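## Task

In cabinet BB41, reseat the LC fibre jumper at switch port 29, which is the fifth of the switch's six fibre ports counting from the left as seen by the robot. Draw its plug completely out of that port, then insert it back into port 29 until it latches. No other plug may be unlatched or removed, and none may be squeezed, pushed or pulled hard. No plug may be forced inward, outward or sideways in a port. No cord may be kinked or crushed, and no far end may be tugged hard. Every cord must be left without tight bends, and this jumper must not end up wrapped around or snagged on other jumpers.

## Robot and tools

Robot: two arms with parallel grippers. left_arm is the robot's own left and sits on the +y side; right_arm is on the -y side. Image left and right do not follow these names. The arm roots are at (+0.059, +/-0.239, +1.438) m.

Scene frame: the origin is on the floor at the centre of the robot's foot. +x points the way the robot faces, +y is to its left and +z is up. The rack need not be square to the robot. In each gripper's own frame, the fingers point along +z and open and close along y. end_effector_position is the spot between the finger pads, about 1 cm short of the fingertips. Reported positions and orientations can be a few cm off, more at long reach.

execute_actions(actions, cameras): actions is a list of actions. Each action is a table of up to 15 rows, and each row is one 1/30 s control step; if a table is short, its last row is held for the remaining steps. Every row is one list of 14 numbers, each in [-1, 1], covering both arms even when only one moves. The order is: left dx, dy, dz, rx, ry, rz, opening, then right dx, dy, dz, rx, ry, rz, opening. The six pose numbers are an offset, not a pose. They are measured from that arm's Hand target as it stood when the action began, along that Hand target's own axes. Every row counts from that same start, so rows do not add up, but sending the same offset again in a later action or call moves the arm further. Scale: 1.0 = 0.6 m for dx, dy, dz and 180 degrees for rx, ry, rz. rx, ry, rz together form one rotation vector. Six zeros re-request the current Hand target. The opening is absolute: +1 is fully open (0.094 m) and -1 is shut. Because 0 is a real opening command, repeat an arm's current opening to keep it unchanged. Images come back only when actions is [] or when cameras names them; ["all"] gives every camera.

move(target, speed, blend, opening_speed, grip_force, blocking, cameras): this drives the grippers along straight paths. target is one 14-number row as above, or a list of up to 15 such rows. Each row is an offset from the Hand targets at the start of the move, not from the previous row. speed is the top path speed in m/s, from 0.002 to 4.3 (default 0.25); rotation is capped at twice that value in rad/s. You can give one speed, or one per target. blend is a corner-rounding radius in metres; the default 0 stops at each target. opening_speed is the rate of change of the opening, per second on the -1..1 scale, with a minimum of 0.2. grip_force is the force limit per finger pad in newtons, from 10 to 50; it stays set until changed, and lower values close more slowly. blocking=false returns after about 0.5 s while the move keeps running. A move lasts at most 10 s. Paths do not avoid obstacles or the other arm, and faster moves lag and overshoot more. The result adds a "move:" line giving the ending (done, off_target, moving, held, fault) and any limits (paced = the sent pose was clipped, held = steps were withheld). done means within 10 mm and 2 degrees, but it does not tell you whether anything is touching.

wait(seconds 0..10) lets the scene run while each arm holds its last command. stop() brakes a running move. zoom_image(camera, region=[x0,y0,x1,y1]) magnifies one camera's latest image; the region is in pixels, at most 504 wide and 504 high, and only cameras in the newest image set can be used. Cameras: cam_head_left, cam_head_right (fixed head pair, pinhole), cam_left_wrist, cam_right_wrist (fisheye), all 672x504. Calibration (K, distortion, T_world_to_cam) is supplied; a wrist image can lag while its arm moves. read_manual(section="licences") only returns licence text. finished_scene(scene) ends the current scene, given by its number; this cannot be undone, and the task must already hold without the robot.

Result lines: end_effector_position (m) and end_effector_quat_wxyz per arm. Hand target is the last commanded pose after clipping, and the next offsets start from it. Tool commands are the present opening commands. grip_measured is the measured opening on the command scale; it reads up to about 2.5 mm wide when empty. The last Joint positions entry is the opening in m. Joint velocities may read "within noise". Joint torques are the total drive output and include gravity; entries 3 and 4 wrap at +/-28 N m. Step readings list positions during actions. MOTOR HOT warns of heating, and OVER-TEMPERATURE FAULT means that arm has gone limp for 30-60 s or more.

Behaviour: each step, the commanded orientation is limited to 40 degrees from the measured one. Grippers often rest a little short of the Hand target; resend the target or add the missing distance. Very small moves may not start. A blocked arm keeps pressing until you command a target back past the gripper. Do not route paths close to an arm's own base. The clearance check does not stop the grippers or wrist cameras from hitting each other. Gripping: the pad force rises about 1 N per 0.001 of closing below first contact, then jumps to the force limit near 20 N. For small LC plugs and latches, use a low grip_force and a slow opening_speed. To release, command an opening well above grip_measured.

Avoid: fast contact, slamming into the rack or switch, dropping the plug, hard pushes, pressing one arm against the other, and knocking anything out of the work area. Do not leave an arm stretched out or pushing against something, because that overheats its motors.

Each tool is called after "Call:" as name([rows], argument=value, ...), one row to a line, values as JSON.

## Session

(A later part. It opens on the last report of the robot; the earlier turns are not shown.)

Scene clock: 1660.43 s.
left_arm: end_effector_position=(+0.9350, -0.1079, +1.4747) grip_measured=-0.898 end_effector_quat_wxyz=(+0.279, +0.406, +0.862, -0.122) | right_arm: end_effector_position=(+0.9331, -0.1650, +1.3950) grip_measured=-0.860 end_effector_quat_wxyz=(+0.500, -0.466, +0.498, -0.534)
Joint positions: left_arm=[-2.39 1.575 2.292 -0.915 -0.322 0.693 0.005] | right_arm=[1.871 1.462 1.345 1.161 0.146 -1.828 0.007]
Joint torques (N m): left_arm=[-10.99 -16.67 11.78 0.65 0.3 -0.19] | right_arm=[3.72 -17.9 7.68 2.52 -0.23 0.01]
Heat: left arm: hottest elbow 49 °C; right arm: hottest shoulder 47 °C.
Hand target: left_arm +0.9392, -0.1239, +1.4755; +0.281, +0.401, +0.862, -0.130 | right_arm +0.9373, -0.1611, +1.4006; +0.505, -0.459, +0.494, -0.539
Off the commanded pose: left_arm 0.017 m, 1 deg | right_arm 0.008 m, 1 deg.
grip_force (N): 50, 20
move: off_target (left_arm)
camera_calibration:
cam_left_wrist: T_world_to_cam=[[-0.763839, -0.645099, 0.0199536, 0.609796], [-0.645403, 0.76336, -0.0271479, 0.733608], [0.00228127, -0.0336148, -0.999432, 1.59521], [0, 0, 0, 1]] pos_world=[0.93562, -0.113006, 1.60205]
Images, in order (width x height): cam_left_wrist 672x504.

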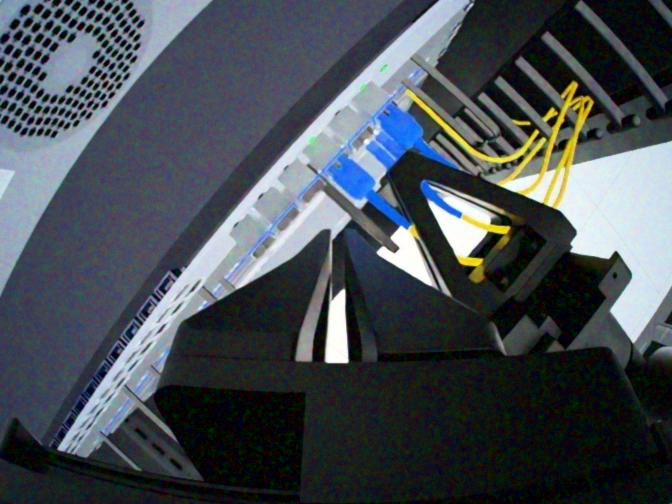

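Call:
move(target=[0,0,0,0,0,0,-0.9,-0.003,0,0,0,0,0,-0.88], cameras=["cam_left_wrist"], speed=0.03)

Call:
zoom_image(camera="cam_left_wrist", region=[340, 105, 420, 185])

Scene clock: 1666.87 s.
left_arm: end_effector_position=(+0.9350, -0.1079, +1.4747) grip_measured=-0.898 end_effector_quat_wxyz=(+0.279, +0.406, +0.862, -0.122) | right_arm: end_effector_position=(+0.9328, -0.1635, +1.3941) grip_measured=-0.860 end_effector_quat_wxyz=(+0.500, -0.466, +0.498, -0.533)
Joint positions: left_arm=[-2.39 1.575 2.292 -0.915 -0.322 0.693 0.005] | right_arm=[1.874 1.464 1.345 1.161 0.146 -1.829 0.007]
Joint torques (N m): left_arm=[-10.99 -17.26 11.79 0.73 0.3 -0.17] | right_arm=[3.9 -18.37 7.73 2.45 -0.17 -0.03]
Heat: left arm: hottest elbow 49 °C; right arm: hottest shoulder 47 °C.
Hand target: left_arm +0.9392, -0.1239, +1.4755; +0.281, +0.401, +0.862, -0.130 | right_arm +0.9374, -0.1591, +1.4005; +0.505, -0.459, +0.494, -0.539
Off the commanded pose: left_arm 0.017 m, 1 deg | right_arm 0.009 m, 1 deg.
grip_force (N): 50, 20
move: off_target (left_arm)
camera_calibration:
cam_left_wrist: T_world_to_cam=[[-0.763839, -0.645099, 0.0199536, 0.609796], [-0.645403, 0.76336, -0.0271479, 0.733608], [0.00228127, -0.0336148, -0.999432, 1.59521], [0, 0, 0, 1]] pos_world=[0.93562, -0.113006, 1.60205]
Images, in order (width x height): cam_left_wrist 672x504.

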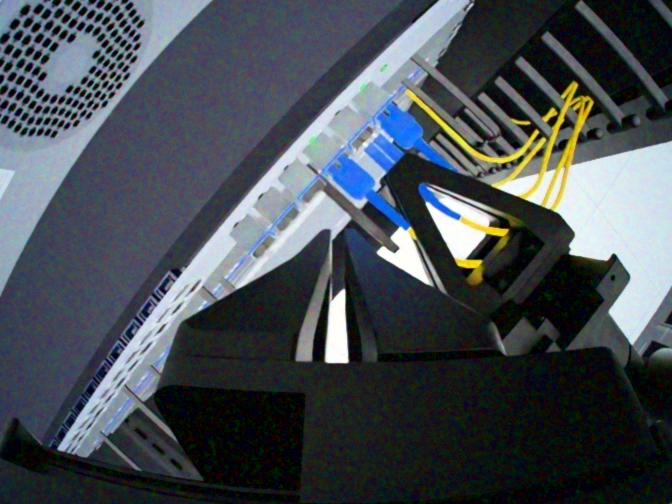

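Scaled by 6.300 from the camera's 672x504 image, which has a finer 960x720 frame.

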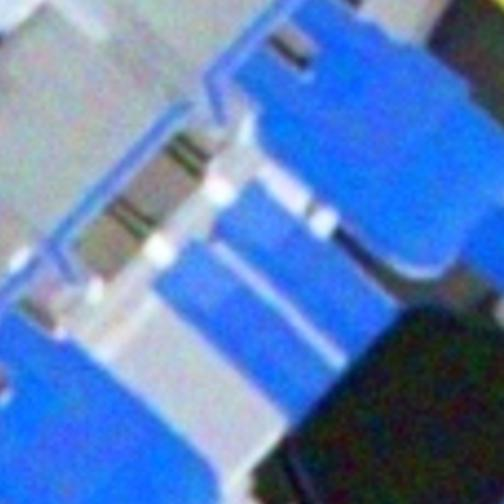

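Call:
move(target=[0,0,0,0,0,0,-0.9,-0.002,0,0,0,0,0,-0.88], cameras=["cam_left_wrist","cam_right_wrist"], speed=0.03)

Call:
zoom_image(camera="cam_left_wrist", region=[340, 105, 420, 185])

Call:
zoom_image(camera="cam_right_wrist", region=[285, 120, 385, 260])

Scene clock: 1713.67 s.
left_arm: end_effector_position=(+0.9350, -0.1079, +1.4747) grip_measured=-0.898 end_effector_quat_wxyz=(+0.279, +0.406, +0.862, -0.122) | right_arm: end_effector_position=(+0.9327, -0.1628, +1.3940) grip_measured=-0.860 end_effector_quat_wxyz=(+0.500, -0.467, +0.498, -0.533)
Joint positions: left_arm=[-2.39 1.575 2.292 -0.915 -0.322 0.693 0.005] | right_arm=[1.875 1.464 1.345 1.161 0.146 -1.831 0.007]
Joint torques (N m): left_arm=[-10.99 -16.62 11.77 0.7 0.29 -0.18] | right_arm=[3.9 -18.26 7.9 2.56 -0.13 0]
Heat: left arm: hottest elbow 50 °C; right arm: hottest shoulder 50 °C.
Hand target: left_arm +0.9392, -0.1239, +1.4755; +0.281, +0.401, +0.862, -0.130 | right_arm +0.9375, -0.1581, +1.4006; +0.505, -0.459, +0.494, -0.539
Off the commanded pose: left_arm 0.017 m, 1 deg | right_arm 0.009 m, 1 deg.
grip_force (N): 50, 20
move: off_target (left_arm)
camera_calibration:
cam_left_wrist: T_world_to_cam=[[-0.763839, -0.645099, 0.0199536, 0.609796], [-0.645403, 0.76336, -0.0271479, 0.733608], [0.00228127, -0.0336148, -0.999432, 1.59521], [0, 0, 0, 1]] pos_world=[0.93562, -0.113006, 1.60205]
cam_right_wrist: T_world_to_cam=[[-0.0635631, 0.0172653, 0.997828, -1.32876], [-0.632802, -0.773845, -0.0269207, 0.506353], [0.7717, -0.633139, 0.0601135, -0.781202], [0, 0, 0, 1]] pos_world=[0.838815, -0.0798297, 1.38647]
Images, in order (width x height): cam_left_wrist 672x504, cam_right_wrist 672x504.

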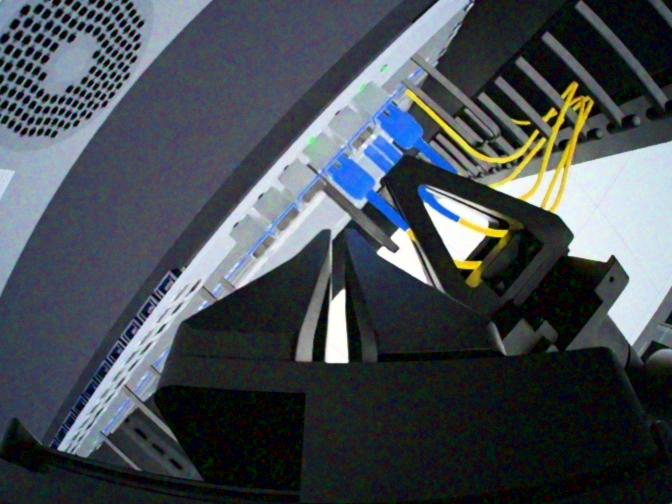

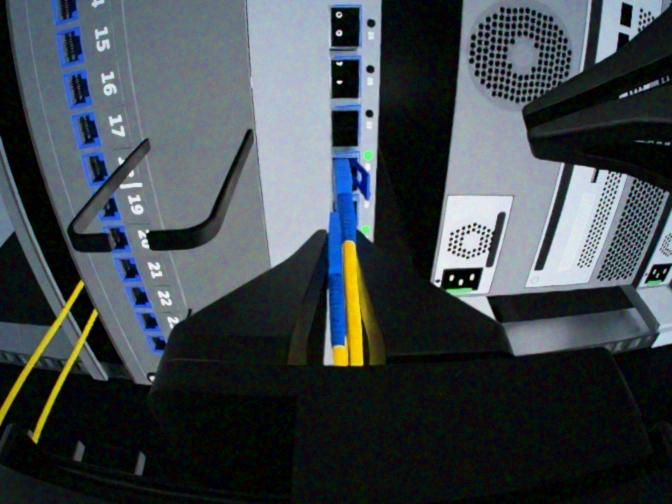

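Scaled by 6.300 from the camera's 672x504 image, which has a finer 960x720 frame.

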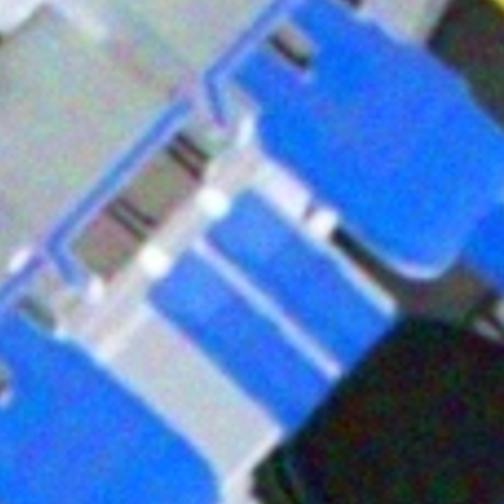

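Scaled by 3.600 from the camera's 672x504 image, which has a finer 960x720 frame.

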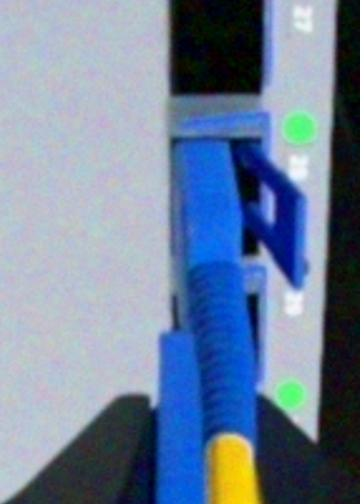

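Call:
move(target=[0,0,0,0,0,0,-0.9,0,-0.006,0,0,0,0,-0.88], cameras=[], speed=0.03)

Scene clock: 1727.20 s.
left_arm: end_effector_position=(+0.9350, -0.1079, +1.4747) grip_measured=-0.898 end_effector_quat_wxyz=(+0.279, +0.406, +0.862, -0.122) | right_arm: end_effector_position=(+0.9327, -0.1623, +1.3940) grip_measured=-0.860 end_effector_quat_wxyz=(+0.499, -0.467, +0.498, -0.533)
Joint positions: left_arm=[-2.39 1.575 2.292 -0.915 -0.322 0.693 0.005] | right_arm=[1.876 1.464 1.345 1.161 0.148 -1.833 0.007]
Joint torques (N m): left_arm=[-11.05 -16.97 11.67 0.69 0.31 -0.19] | right_arm=[3.9 -18.78 7.54 2.36 -0.12 -0.01]
Heat: left arm: hottest elbow 50 °C; right arm: hottest shoulder 50 °C.
Hand target: left_arm +0.9392, -0.1239, +1.4755; +0.281, +0.401, +0.862, -0.130 | right_arm +0.9372, -0.1581, +1.4042; +0.505, -0.459, +0.494, -0.539
Off the commanded pose: left_arm 0.017 m, 1 deg | right_arm 0.012 m, 1 deg.
grip_force (N): 50, 20
move: off_target (left_arm, right_arm)
No camera images: "cameras" was empty.

Call:
move(target=[0,0,0,0,0,0,-0.9,0,-0.006,0,0,0,0,-0.88], cameras=[], speed=0.03)

Scene clock: 1733.17 s.
left_arm: end_effector_position=(+0.9350, -0.1079, +1.4747) grip_measured=-0.898 end_effector_quat_wxyz=(+0.279, +0.406, +0.862, -0.122) | right_arm: end_effector_position=(+0.9326, -0.1620, +1.3941) grip_measured=-0.860 end_effector_quat_wxyz=(+0.499, -0.467, +0.498, -0.533)
Joint positions: left_arm=[-2.39 1.575 2.292 -0.915 -0.322 0.693 0.005] | right_arm=[1.877 1.464 1.345 1.161 0.149 -1.834 0.007]
Joint torques (N m): left_arm=[-11.16 -17.38 11.86 0.7 0.31 -0.2] | right_arm=[3.78 -19.25 7.12 2.17 -0.16 -0.02]
Heat: left arm: hottest elbow 50 °C; right arm: hottest shoulder 50 °C.
Hand target: left_arm +0.9392, -0.1239, +1.4755; +0.281, +0.401, +0.862, -0.130 | right_arm +0.9369, -0.1581, +1.4078; +0.505, -0.459, +0.494, -0.539
Off the commanded pose: left_arm 0.017 m, 1 deg | right_arm 0.015 m, 1 deg.
grip_force (N): 50, 20
move: off_target (left_arm, right_arm)
No camera images: "cameras" was empty.

Call:
move(target=[0,0,0,0,0,0,-0.9,0.0035,-0.006,0,0,0,0,-0.88], cameras=[], speed=0.03)

Scene clock: 1738.77 s.
left_arm: end_effector_position=(+0.9350, -0.1079, +1.4747) grip_measured=-0.898 end_effector_quat_wxyz=(+0.279, +0.406, +0.862, -0.122) | right_arm: end_effector_position=(+0.9326, -0.1620, +1.3941) grip_measured=-0.860 end_effector_quat_wxyz=(+0.499, -0.467, +0.498, -0.534)
Joint positions: left_arm=[-2.39 1.575 2.292 -0.915 -0.322 0.693 0.005] | right_arm=[1.877 1.464 1.345 1.161 0.149 -1.835 0.007]
Joint torques (N m): left_arm=[-10.87 -16.91 11.9 0.62 0.29 -0.19] | right_arm=[3.55 -20.19 6.72 2 -0.22 0.02]
Heat: left arm: hottest elbow 50 °C; right arm: hottest shoulder 51 °C.
Hand target: left_arm +0.9392, -0.1239, +1.4755; +0.281, +0.401, +0.862, -0.130 | right_arm +0.9364, -0.1601, +1.4114; +0.505, -0.459, +0.494, -0.539
Off the commanded pose: left_arm 0.017 m, 1 deg | right_arm 0.018 m, 1 deg.
grip_force (N): 50, 20
move: off_target (left_arm, right_arm)
No camera images: "cameras" was empty.

Call:
move(target=[0,0,0,0,0,0,-0.9,0.002,-0.005,0,0,0,0,-0.88], cameras=[], speed=0.03)

Scene clock: 1746.93 s.
left_arm: end_effector_position=(+0.9350, -0.1079, +1.4747) grip_measured=-0.898 end_effector_quat_wxyz=(+0.279, +0.406, +0.862, -0.122) | right_arm: end_effector_position=(+0.9326, -0.1620, +1.3941) grip_measured=-0.860 end_effector_quat_wxyz=(+0.499, -0.467, +0.498, -0.534)
Joint positions: left_arm=[-2.39 1.575 2.292 -0.915 -0.322 0.693 0.005] | right_arm=[1.877 1.464 1.345 1.161 0.149 -1.835 0.007]
Joint torques (N m): left_arm=[-10.64 -17.08 11.81 0.65 0.33 -0.2] | right_arm=[3.78 -20.78 6.28 1.96 -0.23 0]
Heat: left arm: hottest elbow 51 °C; right arm: hottest shoulder 51 °C.
Hand target: left_arm +0.9392, -0.1239, +1.4755; +0.281, +0.401, +0.862, -0.130 | right_arm +0.9360, -0.1613, +1.4144; +0.505, -0.459, +0.494, -0.539
Off the commanded pose: left_arm 0.017 m, 1 deg | right_arm 0.021 m, 1 deg.
grip_force (N): 50, 20
move: off_target (left_arm, right_arm)
No camera images: "cameras" was empty.

Call:
move(target=[0,0,0,0,0,0,-0.9,0.001,-0.003,0.006,0,0,0,-0.88], cameras=["cam_left_wrist"], speed=0.03)

Scene clock: 1757.70 s.
left_arm: end_effector_position=(+0.9350, -0.1079, +1.4747) grip_measured=-0.898 end_effector_quat_wxyz=(+0.279, +0.406, +0.862, -0.122) | right_arm: end_effector_position=(+0.9327, -0.1617, +1.3929) grip_measured=-0.860 end_effector_quat_wxyz=(+0.498, -0.469, +0.499, -0.532)
Joint positions: left_arm=[-2.39 1.575 2.292 -0.915 -0.322 0.693 0.005] | right_arm=[1.877 1.464 1.345 1.156 0.149 -1.835 0.007]
Joint torques (N m): left_arm=[-10.75 -16.91 11.78 0.69 0.31 -0.2] | right_arm=[3.55 -20.78 7.1 1.8 -0.25 0.02]
Heat: left arm: hottest elbow 51 °C; right arm: hottest shoulder 52 °C.
Hand target: left_arm +0.9392, -0.1239, +1.4755; +0.281, +0.401, +0.862, -0.130 | right_arm +0.9394, -0.1622, +1.4165; +0.505, -0.459, +0.494, -0.539
Off the commanded pose: left_arm 0.017 m, 1 deg | right_arm 0.025 m, 2 deg.
grip_force (N): 50, 20
move: off_target (left_arm, right_arm)
camera_calibration:
cam_left_wrist: T_world_to_cam=[[-0.763839, -0.645099, 0.0199536, 0.609796], [-0.645403, 0.76336, -0.0271479, 0.733608], [0.00228127, -0.0336148, -0.999432, 1.59521], [0, 0, 0, 1]] pos_world=[0.93562, -0.113006, 1.60205]
Images, in order (width x height): cam_left_wrist 672x504.

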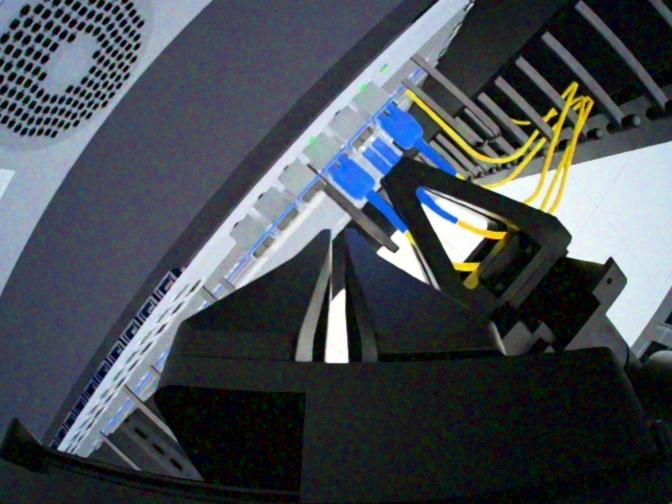

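Call:
move(target=[0,0,0,0,0,0,-0.9,0.0,-0.006,0,0,0,0,-0.88], cameras=[], speed=0.03)

Scene clock: 1762.90 s.
left_arm: end_effector_position=(+0.9350, -0.1079, +1.4747) grip_measured=-0.898 end_effector_quat_wxyz=(+0.279, +0.406, +0.862, -0.122) | right_arm: end_effector_position=(+0.9332, -0.1619, +1.3938) grip_measured=-0.860 end_effector_quat_wxyz=(+0.497, -0.470, +0.499, -0.532)
Joint positions: left_arm=[-2.39 1.575 2.292 -0.915 -0.322 0.693 0.005] | right_arm=[1.877 1.461 1.345 1.15 0.149 -1.835 0.007]
Joint torques (N m): left_arm=[-10.7 -16.91 11.77 0.66 0.3 -0.17] | right_arm=[4.01 -21.25 6.82 1.72 -0.23 0]
Heat: left arm: hottest elbow 51 °C; right arm: hottest shoulder 52 °C.
Hand target: left_arm +0.9392, -0.1239, +1.4755; +0.281, +0.401, +0.862, -0.130 | right_arm +0.9391, -0.1622, +1.4201; +0.505, -0.459, +0.494, -0.539
Off the commanded pose: left_arm 0.017 m, 1 deg | right_arm 0.027 m, 2 deg.
grip_force (N): 50, 20
move: off_target (left_arm, right_arm)
No camera images: "cameras" was empty.

Call:
move(target=[0,0,0,0,0,0,-0.9,0.0,-0.004,0,0.003,0,0,-0.88], cameras=["cam_left_wrist","cam_right_wrist"], speed=0.03)

Call:
zoom_image(camera="cam_left_wrist", region=[340, 105, 420, 185])

Call:
zoom_image(camera="cam_right_wrist", region=[285, 120, 385, 260])

Scene clock: 1770.80 s.
left_arm: end_effector_position=(+0.9350, -0.1079, +1.4747) grip_measured=-0.898 end_effector_quat_wxyz=(+0.279, +0.406, +0.862, -0.122) | right_arm: end_effector_position=(+0.9332, -0.1618, +1.3937) grip_measured=-0.860 end_effector_quat_wxyz=(+0.497, -0.470, +0.500, -0.531)
Joint positions: left_arm=[-2.39 1.575 2.292 -0.915 -0.322 0.693 0.005] | right_arm=[1.877 1.461 1.345 1.15 0.149 -1.835 0.007]
Joint torques (N m): left_arm=[-10.93 -16.97 11.75 0.68 0.32 -0.19] | right_arm=[3.55 -21.19 6.76 2.14 -0.31 -0.01]
Heat: left arm: hottest elbow 51 °C; right arm: hottest shoulder 50 °C.
Hand target: left_arm +0.9392, -0.1239, +1.4755; +0.281, +0.401, +0.862, -0.130 | right_arm +0.9389, -0.1621, +1.4224; +0.507, -0.457, +0.491, -0.541
Off the commanded pose: left_arm 0.017 m, 1 deg | right_arm 0.029 m, 2 deg.
grip_force (N): 50, 20
move: off_target (left_arm, right_arm)
camera_calibration:
cam_left_wrist: T_world_to_cam=[[-0.763839, -0.645099, 0.0199536, 0.609796], [-0.645403, 0.76336, -0.0271479, 0.733608], [0.00228127, -0.0336148, -0.999432, 1.59521], [0, 0, 0, 1]] pos_world=[0.93562, -0.113006, 1.60205]
cam_right_wrist: T_world_to_cam=[[-0.0551021, 0.0193243, 0.998294, -1.33673], [-0.632573, -0.774245, -0.0199283, 0.497384], [0.772538, -0.632591, 0.0548865, -0.774371], [0, 0, 0, 1]] pos_world=[0.839206, -0.0789317, 1.38687]
Images, in order (width x height): cam_left_wrist 672x504, cam_right_wrist 672x504.

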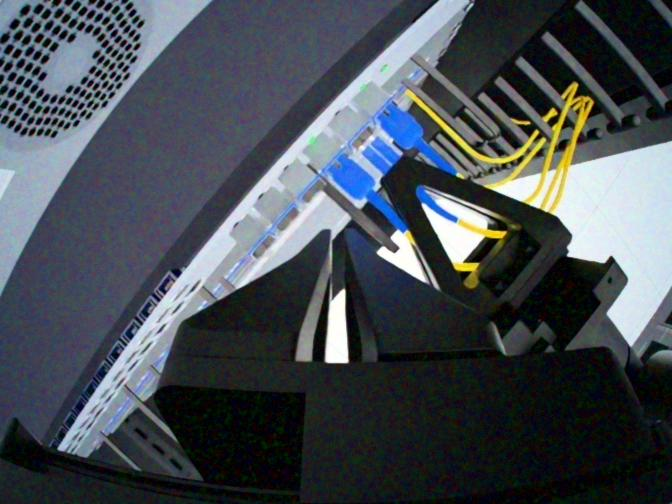

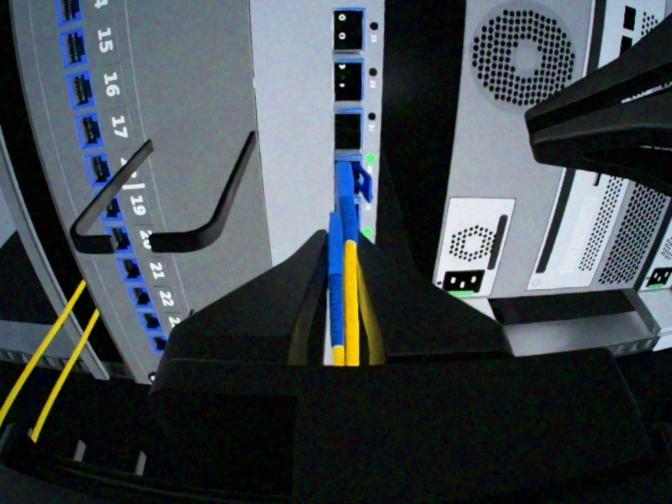

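Scaled by 6.300 from the camera's 672x504 image, which has a finer 960x720 frame.

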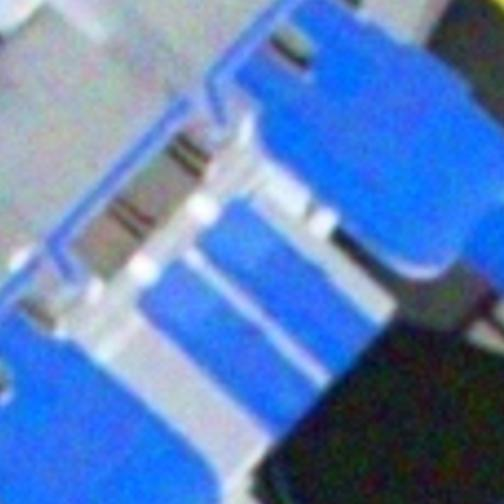

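Scaled by 3.600 from the camera's 672x504 image, which has a finer 960x720 frame.

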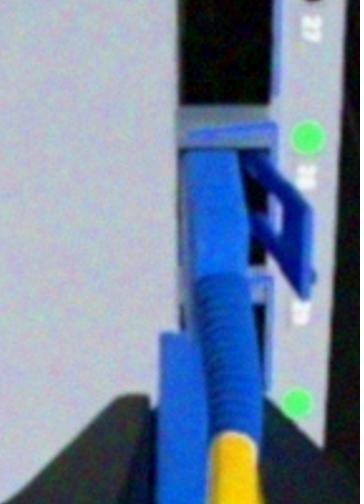

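Call:
move(target=[0,0,0,0,0,0,-0.9,0.002,-0.007,0,0,0,0,-0.88], cameras=[], speed=0.03)

Scene clock: 1777.30 s.
left_arm: end_effector_position=(+0.9350, -0.1079, +1.4747) grip_measured=-0.898 end_effector_quat_wxyz=(+0.279, +0.406, +0.862, -0.122) | right_arm: end_effector_position=(+0.9339, -0.1627, +1.3984) grip_measured=-0.860 end_effector_quat_wxyz=(+0.499, -0.468, +0.499, -0.533)
Joint positions: left_arm=[-2.39 1.575 2.292 -0.915 -0.322 0.693 0.005] | right_arm=[1.877 1.454 1.345 1.149 0.149 -1.835 0.007]
Joint torques (N m): left_arm=[-11.05 -16.79 11.74 0.65 0.29 -0.2] | right_arm=[3.78 -21.66 6.46 1.95 -0.32 -0.01]
Heat: left arm: hottest elbow 51 °C; right arm: hottest shoulder 50 °C.
Hand target: left_arm +0.9392, -0.1239, +1.4755; +0.281, +0.401, +0.862, -0.130 | right_arm +0.9383, -0.1633, +1.4266; +0.508, -0.457, +0.491, -0.541
Off the commanded pose: left_arm 0.017 m, 1 deg | right_arm 0.028 m, 2 deg.
grip_force (N): 50, 20
move: off_target (left_arm, right_arm)
No camera images: "cameras" was empty.

Call:
wait(seconds=0.1, cameras=["cam_left_wrist","cam_right_wrist"])

Call:
zoom_image(camera="cam_left_wrist", region=[340, 105, 420, 185])

Call:
zoom_image(camera="cam_right_wrist", region=[285, 120, 385, 260])

Scene clock: 1785.57 s.
left_arm: end_effector_position=(+0.9350, -0.1079, +1.4747) grip_measured=-0.898 end_effector_quat_wxyz=(+0.279, +0.406, +0.862, -0.122) | right_arm: end_effector_position=(+0.9339, -0.1627, +1.3984) grip_measured=-0.860 end_effector_quat_wxyz=(+0.499, -0.468, +0.499, -0.533)
Joint positions: left_arm=[-2.39 1.575 2.292 -0.915 -0.322 0.693 0.005] | right_arm=[1.877 1.454 1.345 1.149 0.149 -1.835 0.007]
Joint torques (N m): left_arm=[-10.7 -17.03 11.81 0.64 0.28 -0.19] | right_arm=[3.72 -21.66 6.41 1.95 -0.33 -0.01]
Heat: left arm: hottest elbow 51 °C; right arm: hottest shoulder 51 °C.
Hand target: left_arm +0.9392, -0.1239, +1.4755; +0.281, +0.401, +0.862, -0.130 | right_arm +0.9383, -0.1633, +1.4266; +0.508, -0.457, +0.491, -0.541
Tool commands: left_gripper/opening=-0.9 right_gripper/opening=-0.88
Off the commanded pose: left_arm 0.017 m, 1 deg | right_arm 0.028 m, 2 deg.
grip_force (N): 50, 20
wait: 0.10 s; at rest from the start
camera_calibration:
cam_left_wrist: T_world_to_cam=[[-0.763839, -0.645099, 0.0199536, 0.609796], [-0.645403, 0.76336, -0.0271479, 0.733608], [0.00228127, -0.0336148, -0.999432, 1.59521], [0, 0, 0, 1]] pos_world=[0.93562, -0.113006, 1.60205]
cam_right_wrist: T_world_to_cam=[[-0.0609609, 0.0185541, 0.997968, -1.33555], [-0.633478, -0.773379, -0.0243174, 0.504294], [0.771356, -0.633673, 0.0588995, -0.780405], [0, 0, 0, 1]] pos_world=[0.840013, -0.0797311, 1.39107]
Images, in order (width x height): cam_left_wrist 672x504, cam_right_wrist 672x504.

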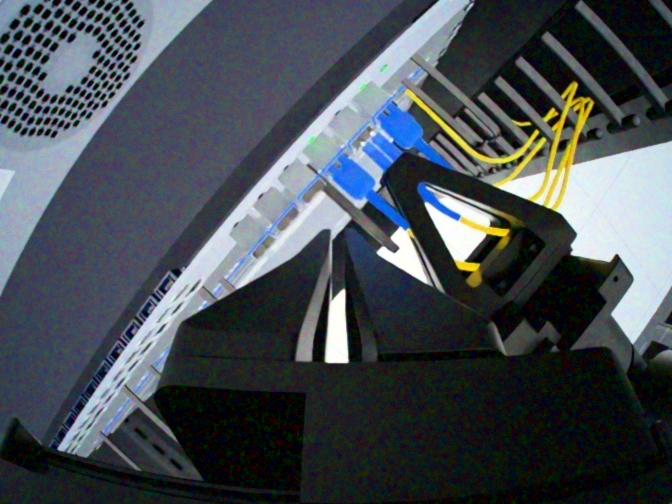

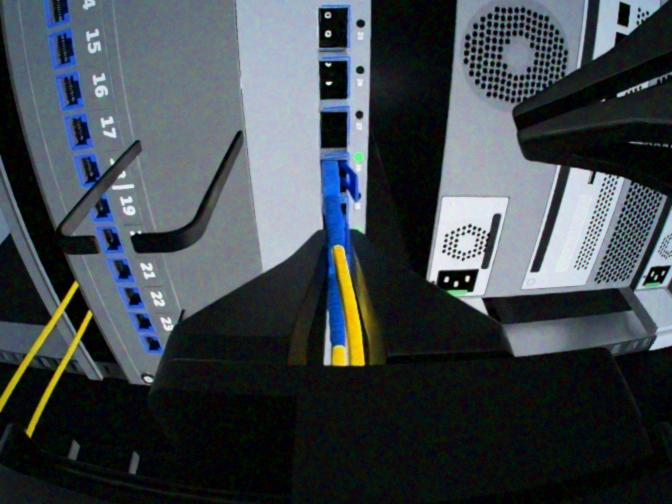

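Scaled by 6.300 from the camera's 672x504 image, which has a finer 960x720 frame.

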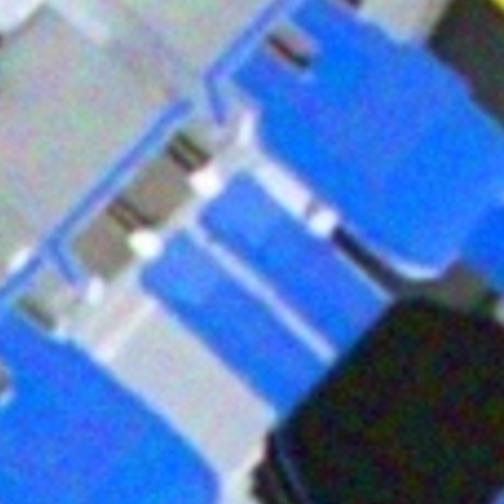

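Scaled by 3.600 from the camera's 672x504 image, which has a finer 960x720 frame.

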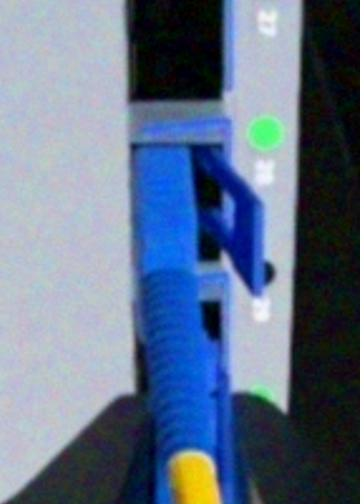

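Call:
move(target=[0,0,0,0,0,0,-0.9,0,0.014,0,0,0,0,-0.88], cameras=[], speed=0.03)

Scene clock: 1800.23 s.
left_arm: end_effector_position=(+0.9350, -0.1079, +1.4747) grip_measured=-0.898 end_effector_quat_wxyz=(+0.279, +0.406, +0.862, -0.122) | right_arm: end_effector_position=(+0.9339, -0.1627, +1.3984) grip_measured=-0.860 end_effector_quat_wxyz=(+0.499, -0.468, +0.499, -0.533)
Joint positions: left_arm=[-2.39 1.575 2.292 -0.915 -0.322 0.693 0.005] | right_arm=[1.877 1.454 1.345 1.149 0.149 -1.835 0.007]
Joint torques (N m): left_arm=[-10.52 -16.91 11.89 0.68 0.3 -0.21] | right_arm=[3.25 -20.01 7.06 2.28 -0.41 0.02]
Heat: left arm: hottest elbow 51 °C; right arm: hottest shoulder 53 °C.
Hand target: left_arm +0.9392, -0.1239, +1.4755; +0.281, +0.401, +0.862, -0.130 | right_arm +0.9392, -0.1633, +1.4183; +0.508, -0.457, +0.491, -0.541
Off the commanded pose: left_arm 0.017 m, 1 deg | right_arm 0.021 m, 2 deg.
grip_force (N): 50, 20
move: off_target (left_arm, right_arm)
No camera images: "cameras" was empty.

Call:
move(target=[0,0,0,0,0,0,-0.9,0,0.008,0,0,0,0,-0.88], cameras=[], speed=0.03)

Scene clock: 1804.83 s.
left_arm: end_effector_position=(+0.9350, -0.1079, +1.4747) grip_measured=-0.898 end_effector_quat_wxyz=(+0.279, +0.406, +0.862, -0.122) | right_arm: end_effector_position=(+0.9339, -0.1627, +1.3984) grip_measured=-0.860 end_effector_quat_wxyz=(+0.499, -0.468, +0.499, -0.533)
Joint positions: left_arm=[-2.39 1.575 2.292 -0.915 -0.322 0.693 0.005] | right_arm=[1.877 1.454 1.345 1.149 0.149 -1.835 0.007]
Joint torques (N m): left_arm=[-10.99 -16.67 11.86 0.73 0.28 -0.19] | right_arm=[3.08 -19.31 7.58 2.55 -0.46 0.06]
Heat: left arm: hottest elbow 51 °C; right arm: hottest shoulder 53 °C.
Hand target: left_arm +0.9392, -0.1239, +1.4755; +0.281, +0.401, +0.862, -0.130 | right_arm +0.9397, -0.1633, +1.4135; +0.508, -0.457, +0.491, -0.541
Off the commanded pose: left_arm 0.017 m, 1 deg | right_arm 0.016 m, 2 deg.
grip_force (N): 50, 20
move: off_target (left_arm, right_arm)
No camera images: "cameras" was empty.

Call:
move(target=[0,0,0,0,0,0,-0.9,0,0.005,0,0,0,0,-0.88], cameras=[], speed=0.03)

Scene clock: 1812.57 s.
left_arm: end_effector_position=(+0.9350, -0.1079, +1.4747) grip_measured=-0.898 end_effector_quat_wxyz=(+0.279, +0.406, +0.862, -0.122) | right_arm: end_effector_position=(+0.9339, -0.1627, +1.3985) grip_measured=-0.860 end_effector_quat_wxyz=(+0.499, -0.468, +0.499, -0.533)
Joint positions: left_arm=[-2.39 1.575 2.292 -0.915 -0.322 0.693 0.005] | right_arm=[1.877 1.454 1.345 1.149 0.149 -1.835 0.007]
Joint torques (N m): left_arm=[-10.7 -16.97 11.75 0.66 0.3 -0.2] | right_arm=[3.02 -18.78 7.86 2.66 -0.48 0.07]
Heat: left arm: hottest elbow 51 °C; right arm: hottest shoulder 53 °C.
Hand target: left_arm +0.9392, -0.1239, +1.4755; +0.281, +0.401, +0.862, -0.130 | right_arm +0.9400, -0.1633, +1.4105; +0.508, -0.457, +0.491, -0.541
Off the commanded pose: left_arm 0.017 m, 1 deg | right_arm 0.013 m, 2 deg.
grip_force (N): 50, 20
move: off_target (left_arm, right_arm)
No camera images: "cameras" was empty.

Call:
move(target=[0,0,0,0,0,0,-0.9,0,0.004,0,0,0,0,-0.88], cameras=[], speed=0.03)

Scene clock: 1818.17 s.
left_arm: end_effector_position=(+0.9350, -0.1079, +1.4747) grip_measured=-0.898 end_effector_quat_wxyz=(+0.279, +0.406, +0.862, -0.122) | right_arm: end_effector_position=(+0.9339, -0.1624, +1.3983) grip_measured=-0.860 end_effector_quat_wxyz=(+0.499, -0.468, +0.498, -0.533)
Joint positions: left_arm=[-2.39 1.575 2.292 -0.915 -0.322 0.693 0.005] | right_arm=[1.877 1.455 1.345 1.149 0.147 -1.835 0.007]
Joint torques (N m): left_arm=[-10.87 -16.97 11.79 0.66 0.33 -0.17] | right_arm=[3.14 -18.55 8.12 2.71 -0.44 0.07]
Heat: left arm: hottest elbow 52 °C; right arm: hottest shoulder 53 °C.
Hand target: left_arm +0.9392, -0.1239, +1.4755; +0.281, +0.401, +0.862, -0.130 | right_arm +0.9402, -0.1633, +1.4082; +0.508, -0.457, +0.491, -0.541
Off the commanded pose: left_arm 0.017 m, 1 deg | right_arm 0.012 m, 2 deg.
grip_force (N): 50, 20
move: off_target (left_arm, right_arm)
No camera images: "cameras" was empty.

Breakaway is near; a small step.

Call:
move(target=[0,0,0,0,0,0,-0.9,0,0.0025,0,0,0,0,-0.88], cameras=[], speed=0.03)

Scene clock: 1824.20 s.
left_arm: end_effector_position=(+0.9350, -0.1079, +1.4747) grip_measured=-0.898 end_effector_quat_wxyz=(+0.279, +0.406, +0.862, -0.122) | right_arm: end_effector_position=(+0.9335, -0.1616, +1.3958) grip_measured=-0.860 end_effector_quat_wxyz=(+0.499, -0.469, +0.498, -0.532)
Joint positions: left_arm=[-2.39 1.575 2.292 -0.915 -0.322 0.693 0.005] | right_arm=[1.877 1.458 1.345 1.149 0.146 -1.835 0.007]
Joint torques (N m): left_arm=[-11.05 -16.97 11.82 0.68 0.29 -0.18] | right_arm=[2.9 -18.26 8.17 2.78 -0.42 0.11]
Heat: left arm: hottest elbow 52 °C; right arm: hottest shoulder 52 °C.
Hand target: left_arm +0.9392, -0.1239, +1.4755; +0.281, +0.401, +0.862, -0.130 | right_arm +0.9404, -0.1633, +1.4066; +0.508, -0.457, +0.491, -0.541
Off the commanded pose: left_arm 0.017 m, 1 deg | right_arm 0.013 m, 2 deg.
grip_force (N): 50, 20
move: off_target (left_arm, right_arm)
No camera images: "cameras" was empty.

Call:
move(target=[0,0,0,0,0,0,-0.9,0.006,-0.004,0.008,0,0,0,-0.88], cameras=["cam_left_wrist"], speed=0.03)

Call:
zoom_image(camera="cam_left_wrist", region=[340, 105, 420, 185])

Scene clock: 1836.37 s.
left_arm: end_effector_position=(+0.9350, -0.1079, +1.4747) grip_measured=-0.898 end_effector_quat_wxyz=(+0.279, +0.406, +0.862, -0.122) | right_arm: end_effector_position=(+0.9336, -0.1616, +1.3958) grip_measured=-0.860 end_effector_quat_wxyz=(+0.499, -0.470, +0.497, -0.531)
Joint positions: left_arm=[-2.39 1.575 2.292 -0.915 -0.322 0.693 0.005] | right_arm=[1.876 1.458 1.345 1.149 0.143 -1.835 0.007]
Joint torques (N m): left_arm=[-11.34 -16.79 11.77 0.7 0.31 -0.21] | right_arm=[1.96 -18.67 9.03 2.29 -0.42 0.15]
Heat: left arm: hottest elbow 52 °C; right arm: hottest shoulder 51 °C.
Hand target: left_arm +0.9392, -0.1239, +1.4755; +0.281, +0.401, +0.862, -0.130 | right_arm +0.9446, -0.1673, +1.4095; +0.507, -0.457, +0.491, -0.541
Off the commanded pose: left_arm 0.017 m, 1 deg | right_arm 0.018 m, 2 deg.
grip_force (N): 50, 20
move: off_target (left_arm, right_arm)
camera_calibration:
cam_left_wrist: T_world_to_cam=[[-0.763839, -0.645099, 0.0199536, 0.609796], [-0.645403, 0.76336, -0.0271479, 0.733608], [0.00228127, -0.0336148, -0.999432, 1.59521], [0, 0, 0, 1]] pos_world=[0.93562, -0.113006, 1.60205]
Images, in order (width x height): cam_left_wrist 672x504.

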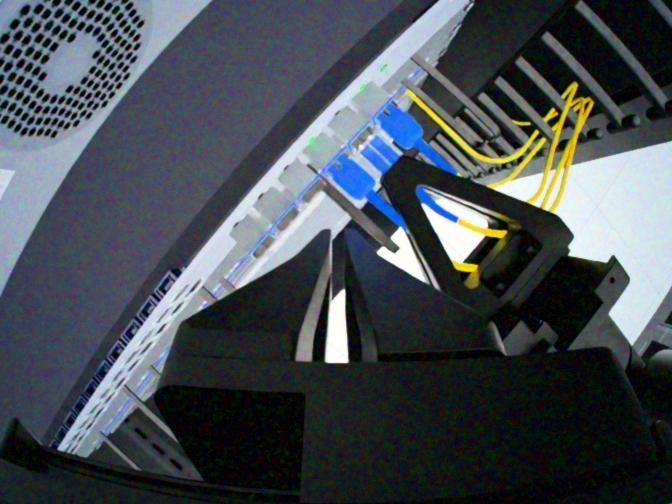

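Scaled by 6.300 from the camera's 672x504 image, which has a finer 960x720 frame.

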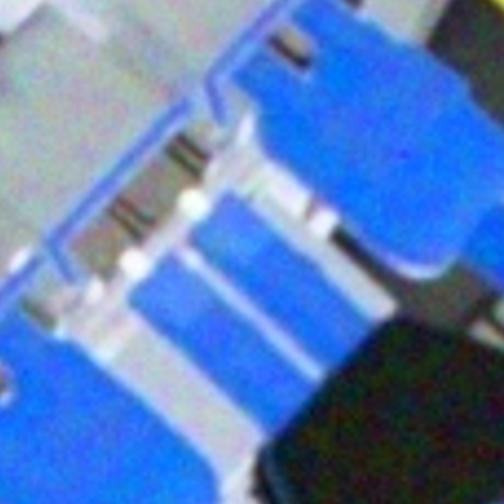

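Call:
move(target=[0,0,0,0,0,0,-0.9,0.003,0,0,0,0.001,0,-0.88], cameras=[], speed=0.03)

Scene clock: 1842.63 s.
left_arm: end_effector_position=(+0.9350, -0.1079, +1.4747) grip_measured=-0.898 end_effector_quat_wxyz=(+0.279, +0.406, +0.862, -0.122) | right_arm: end_effector_position=(+0.9337, -0.1630, +1.3955) grip_measured=-0.860 end_effector_quat_wxyz=(+0.499, -0.470, +0.497, -0.532)
Joint positions: left_arm=[-2.39 1.575 2.292 -0.915 -0.322 0.693 0.005] | right_arm=[1.874 1.458 1.345 1.149 0.143 -1.834 0.007]
Joint torques (N m): left_arm=[-10.81 -17.03 11.77 0.8 0.31 -0.17] | right_arm=[2.43 -18.49 8.95 2.22 -0.33 0.15]
Heat: left arm: hottest elbow 52 °C; right arm: hottest shoulder 51 °C.
Hand target: left_arm +0.9392, -0.1239, +1.4755; +0.281, +0.401, +0.862, -0.130 | right_arm +0.9445, -0.1691, +1.4095; +0.507, -0.456, +0.492, -0.542
Off the commanded pose: left_arm 0.017 m, 1 deg | right_arm 0.019 m, 2 deg.
grip_force (N): 50, 20
move: off_target (left_arm, right_arm)
No camera images: "cameras" was empty.

Call:
move(target=[0,0,0,0,0,0,-0.9,0,-0.004,0.007,0,0,0,-0.88], cameras=[], speed=0.03)

Scene clock: 1853.87 s.
left_arm: end_effector_position=(+0.9350, -0.1079, +1.4747) grip_measured=-0.898 end_effector_quat_wxyz=(+0.279, +0.406, +0.862, -0.122) | right_arm: end_effector_position=(+0.9337, -0.1630, +1.3955) grip_measured=-0.860 end_effector_quat_wxyz=(+0.499, -0.470, +0.497, -0.532)
Joint positions: left_arm=[-2.39 1.575 2.292 -0.915 -0.322 0.693 0.005] | right_arm=[1.874 1.458 1.345 1.149 0.143 -1.834 0.007]
Joint torques (N m): left_arm=[-11.05 -17.03 11.9 0.66 0.33 -0.18] | right_arm=[2.32 -18.96 9.74 1.85 -0.32 0.17]
Heat: left arm: hottest elbow 52 °C; right arm: hottest shoulder 51 °C.
Hand target: left_arm +0.9392, -0.1239, +1.4755; +0.281, +0.401, +0.862, -0.130 | right_arm +0.9485, -0.1694, +1.4123; +0.507, -0.456, +0.492, -0.542
Off the commanded pose: left_arm 0.017 m, 1 deg | right_arm 0.023 m, 2 deg.
grip_force (N): 50, 20
move: off_target (left_arm, right_arm)
No camera images: "cameras" was empty.

Call:
move(target=[0,0,0,0,0,0,-0.9,0,-0.004,0.006,0,0,0,-0.88], cameras=["cam_left_wrist"], speed=0.03)

Call:
zoom_image(camera="cam_left_wrist", region=[340, 105, 420, 185])

Scene clock: 1862.50 s.
left_arm: end_effector_position=(+0.9350, -0.1079, +1.4747) grip_measured=-0.898 end_effector_quat_wxyz=(+0.279, +0.406, +0.862, -0.122) | right_arm: end_effector_position=(+0.9354, -0.1630, +1.3959) grip_measured=-0.860 end_effector_quat_wxyz=(+0.498, -0.471, +0.497, -0.531)
Joint positions: left_arm=[-2.39 1.575 2.292 -0.915 -0.322 0.693 0.005] | right_arm=[1.874 1.458 1.35 1.142 0.143 -1.834 0.007]
Joint torques (N m): left_arm=[-10.7 -17.26 11.79 0.61 0.3 -0.17] | right_arm=[2.02 -19.14 10.14 1.7 -0.34 0.17]
Heat: left arm: hottest elbow 52 °C; right arm: hottest shoulder 51 °C.
Hand target: left_arm +0.9392, -0.1239, +1.4755; +0.281, +0.401, +0.862, -0.130 | right_arm +0.9518, -0.1697, +1.4150; +0.507, -0.456, +0.492, -0.542
Off the commanded pose: left_arm 0.017 m, 1 deg | right_arm 0.026 m, 2 deg.
grip_force (N): 50, 20
move: off_target (left_arm, right_arm)
camera_calibration:
cam_left_wrist: T_world_to_cam=[[-0.763839, -0.645099, 0.0199536, 0.609796], [-0.645403, 0.76336, -0.0271479, 0.733608], [0.00228127, -0.0336148, -0.999432, 1.59521], [0, 0, 0, 1]] pos_world=[0.93562, -0.113006, 1.60205]
Images, in order (width x height): cam_left_wrist 672x504.

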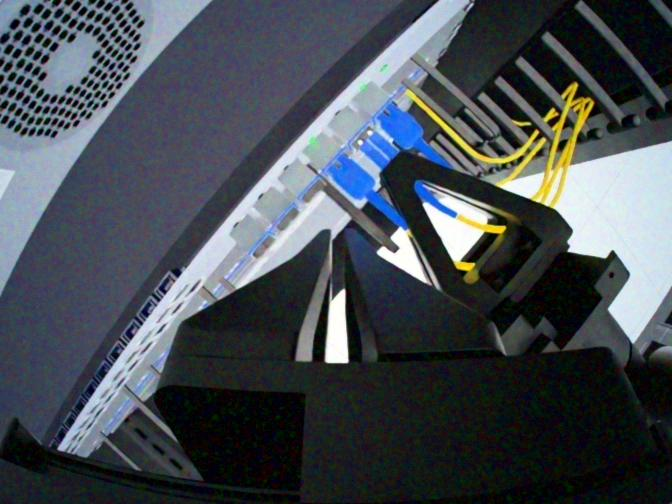

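Scaled by 6.300 from the camera's 672x504 image, which has a finer 960x720 frame.

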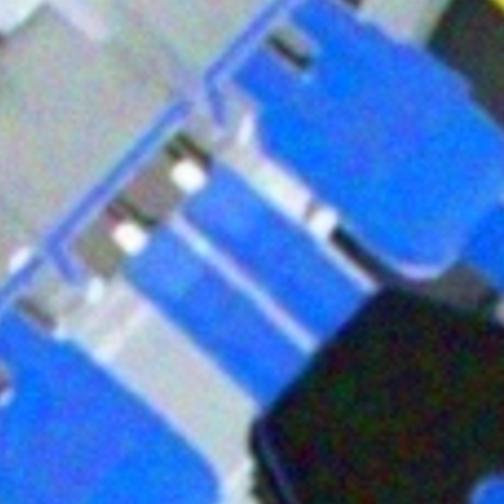

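Call:
move(target=[0,0,0,0,0,0,-0.9,0,-0.0015,0.006,0,0,0,-0.88], cameras=["cam_left_wrist"], speed=0.03)

Call:
zoom_image(camera="cam_left_wrist", region=[340, 105, 420, 185])

Scene clock: 1871.10 s.
left_arm: end_effector_position=(+0.9350, -0.1079, +1.4747) grip_measured=-0.898 end_effector_quat_wxyz=(+0.279, +0.406, +0.862, -0.122) | right_arm: end_effector_position=(+0.9356, -0.1629, +1.3957) grip_measured=-0.860 end_effector_quat_wxyz=(+0.498, -0.471, +0.498, -0.531)
Joint positions: left_arm=[-2.39 1.575 2.292 -0.915 -0.322 0.693 0.005] | right_arm=[1.874 1.458 1.35 1.141 0.143 -1.834 0.007]
Joint torques (N m): left_arm=[-11.05 -16.79 11.88 0.75 0.31 -0.17] | right_arm=[2.37 -19.02 10.96 1.4 -0.33 0.15]
Heat: left arm: hottest elbow 52 °C; right arm: hottest shoulder 51 °C.
Hand target: left_arm +0.9392, -0.1239, +1.4755; +0.281, +0.401, +0.862, -0.130 | right_arm +0.9553, -0.1699, +1.4163; +0.507, -0.456, +0.492, -0.542
Off the commanded pose: left_arm 0.017 m, 1 deg | right_arm 0.029 m, 2 deg.
grip_force (N): 50, 20
move: off_target (left_arm, right_arm)
camera_calibration:
cam_left_wrist: T_world_to_cam=[[-0.763839, -0.645099, 0.0199536, 0.609796], [-0.645403, 0.76336, -0.0271479, 0.733608], [0.00228127, -0.0336148, -0.999432, 1.59521], [0, 0, 0, 1]] pos_world=[0.93562, -0.113006, 1.60205]
Images, in order (width x height): cam_left_wrist 672x504.

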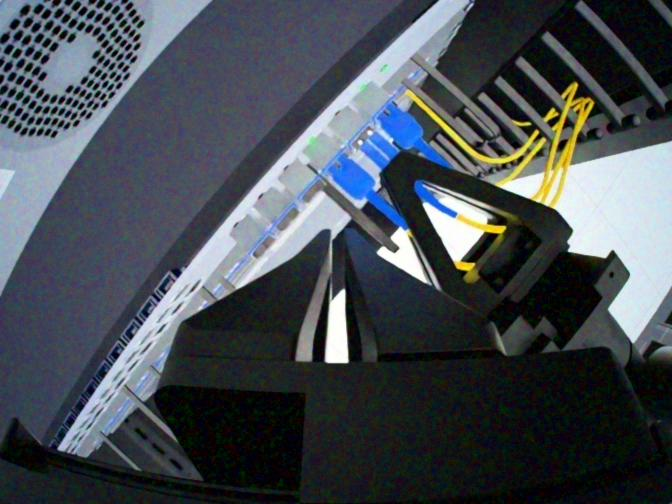

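Scaled by 6.300 from the camera's 672x504 image, which has a finer 960x720 frame.

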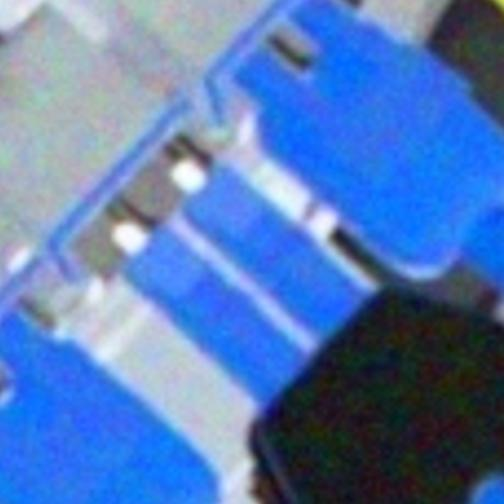

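Call:
move([
  [0,0,0,0,0,0,-0.9,0,0,-0.014,0,0,0,-0.88],
  [0,0,0,0,0,0,-0.9,0,-0.016,-0.014,0,0,0,-0.88],
], cameras=[], speed=0.03)

Scene clock: 1877.13 s.
left_arm: end_effector_position=(+0.9350, -0.1079, +1.4747) grip_measured=-0.898 end_effector_quat_wxyz=(+0.279, +0.406, +0.862, -0.122) | right_arm: end_effector_position=(+0.9356, -0.1630, +1.3959) grip_measured=-0.860 end_effector_quat_wxyz=(+0.498, -0.471, +0.498, -0.531)
Joint positions: left_arm=[-2.39 1.575 2.292 -0.915 -0.322 0.693 0.005] | right_arm=[1.874 1.458 1.35 1.141 0.143 -1.834 0.007]
Joint torques (N m): left_arm=[-10.75 -16.91 11.79 0.7 0.32 -0.2] | right_arm=[3.08 -21.3 7.95 1.76 -0.18 0.1]
Heat: left arm: hottest elbow 52 °C; right arm: hottest shoulder 51 °C.
Hand target: left_arm +0.9392, -0.1239, +1.4755; +0.281, +0.401, +0.862, -0.130 | right_arm +0.9460, -0.1693, +1.4248; +0.507, -0.456, +0.492, -0.542
Off the commanded pose: left_arm 0.017 m, 1 deg | right_arm 0.031 m, 2 deg.
grip_force (N): 50, 20
move: off_target (left_arm, right_arm)
No camera images: "cameras" was empty.

Call:
move(target=[0,0,0,0,0,0,-0.9,0,-0.004,0,0,0,0,-0.88], cameras=[], speed=0.03)

Scene clock: 1888.40 s.
left_arm: end_effector_position=(+0.9350, -0.1079, +1.4747) grip_measured=-0.898 end_effector_quat_wxyz=(+0.279, +0.406, +0.862, -0.122) | right_arm: end_effector_position=(+0.9358, -0.1630, +1.3963) grip_measured=-0.860 end_effector_quat_wxyz=(+0.498, -0.472, +0.498, -0.531)
Joint positions: left_arm=[-2.39 1.575 2.292 -0.915 -0.322 0.693 0.005] | right_arm=[1.874 1.457 1.35 1.139 0.143 -1.834 0.007]
Joint torques (N m): left_arm=[-11.11 -17.2 11.84 0.65 0.31 -0.19] | right_arm=[3.14 -21.54 7.84 1.77 -0.16 0.09]
Heat: left arm: hottest elbow 52 °C; right arm: hottest shoulder 50 °C.
Hand target: left_arm +0.9392, -0.1239, +1.4755; +0.281, +0.401, +0.862, -0.130 | right_arm +0.9457, -0.1692, +1.4272; +0.507, -0.456, +0.492, -0.542
Off the commanded pose: left_arm 0.017 m, 1 deg | right_arm 0.033 m, 2 deg.
grip_force (N): 50, 20
move: off_target (left_arm, right_arm)
No camera images: "cameras" was empty.

Call:
move(target=[0,0,0,0,0,0,-0.9,0,-0.0025,0,0.003,0,0,-0.88], cameras=["cam_right_wrist","cam_left_wrist"], speed=0.03)

Call:
zoom_image(camera="cam_right_wrist", region=[285, 120, 385, 260])

Call:
zoom_image(camera="cam_left_wrist", region=[340, 105, 420, 185])

Scene clock: 1895.30 s.
left_arm: end_effector_position=(+0.9350, -0.1079, +1.4747) grip_measured=-0.898 end_effector_quat_wxyz=(+0.279, +0.406, +0.862, -0.122) | right_arm: end_effector_position=(+0.9358, -0.1630, +1.3963) grip_measured=-0.860 end_effector_quat_wxyz=(+0.498, -0.472, +0.498, -0.531)
Joint positions: left_arm=[-2.39 1.575 2.292 -0.915 -0.322 0.693 0.005] | right_arm=[1.874 1.457 1.35 1.139 0.143 -1.834 0.007]
Joint torques (N m): left_arm=[-10.81 -16.67 11.78 0.7 0.3 -0.2] | right_arm=[2.73 -21.3 7.83 2.03 -0.26 0.07]
Heat: left arm: hottest elbow 53 °C; right arm: hottest shoulder 49 °C.
Hand target: left_arm +0.9392, -0.1239, +1.4755; +0.281, +0.401, +0.862, -0.130 | right_arm +0.9456, -0.1692, +1.4286; +0.509, -0.454, +0.490, -0.544
Off the commanded pose: left_arm 0.017 m, 1 deg | right_arm 0.034 m, 3 deg.
grip_force (N): 50, 20
move: off_target (left_arm, right_arm)
camera_calibration:
cam_left_wrist: T_world_to_cam=[[-0.763839, -0.645099, 0.0199536, 0.609796], [-0.645403, 0.76336, -0.0271479, 0.733608], [0.00228127, -0.0336148, -0.999432, 1.59521], [0, 0, 0, 1]] pos_world=[0.93562, -0.113006, 1.60205]
cam_right_wrist: T_world_to_cam=[[-0.0551823, 0.0217664, 0.998239, -1.33864], [-0.629, -0.777201, -0.0178241, 0.491275], [0.775445, -0.628875, 0.0565788, -0.781697], [0, 0, 0, 1]] pos_world=[0.841305, -0.0806336, 1.38927]
Images, in order (width x height): cam_left_wrist 672x504, cam_right_wrist 672x504.

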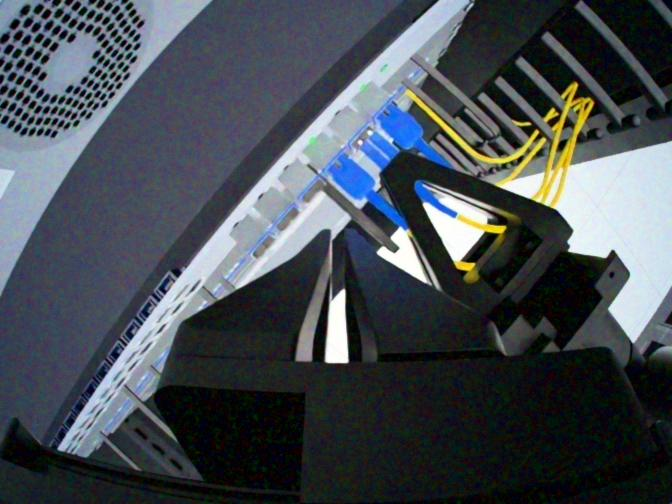

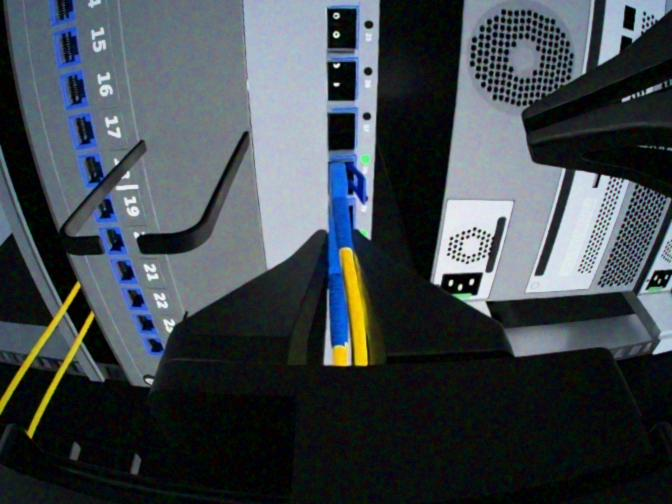

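Scaled by 3.600 from the camera's 672x504 image, which has a finer 960x720 frame.

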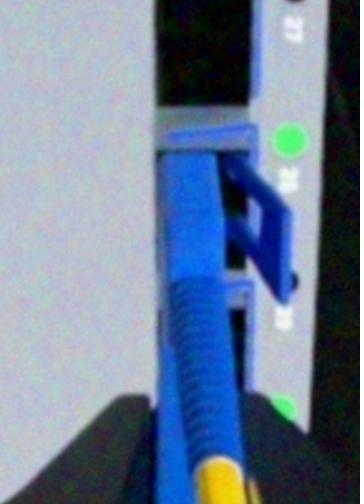

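Scaled by 6.300 from the camera's 672x504 image, which has a finer 960x720 frame.

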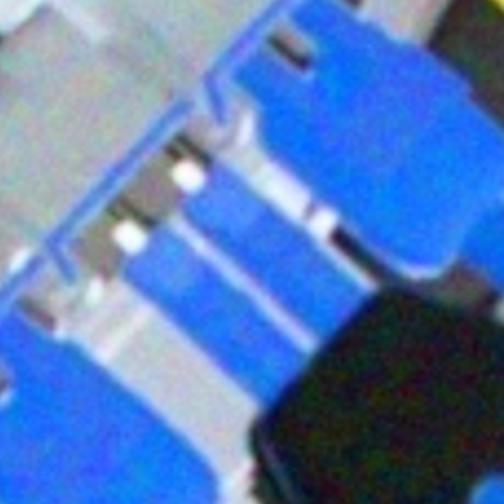

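Call:
move(target=[0,0,0,0,0,0,-0.9,0,-0.003,0,0,0,0,-0.88], cameras=[], speed=0.03)

Scene clock: 1905.10 s.
left_arm: end_effector_position=(+0.9350, -0.1079, +1.4747) grip_measured=-0.898 end_effector_quat_wxyz=(+0.279, +0.406, +0.862, -0.122) | right_arm: end_effector_position=(+0.9358, -0.1631, +1.3966) grip_measured=-0.860 end_effector_quat_wxyz=(+0.498, -0.471, +0.498, -0.531)
Joint positions: left_arm=[-2.39 1.575 2.292 -0.915 -0.322 0.693 0.005] | right_arm=[1.874 1.456 1.35 1.139 0.143 -1.834 0.007]
Joint torques (N m): left_arm=[-10.93 -17.32 11.81 0.57 0.32 -0.19] | right_arm=[3.25 -21.54 7.69 2.03 -0.22 0.07]
Heat: left arm: hottest elbow 53 °C; right arm: hottest shoulder 49 °C.
Hand target: left_arm +0.9392, -0.1239, +1.4755; +0.281, +0.401, +0.862, -0.130 | right_arm +0.9454, -0.1693, +1.4306; +0.509, -0.454, +0.490, -0.544
Off the commanded pose: left_arm 0.017 m, 1 deg | right_arm 0.036 m, 3 deg.
grip_force (N): 50, 20
move: off_target (left_arm, right_arm)
No camera images: "cameras" was empty.


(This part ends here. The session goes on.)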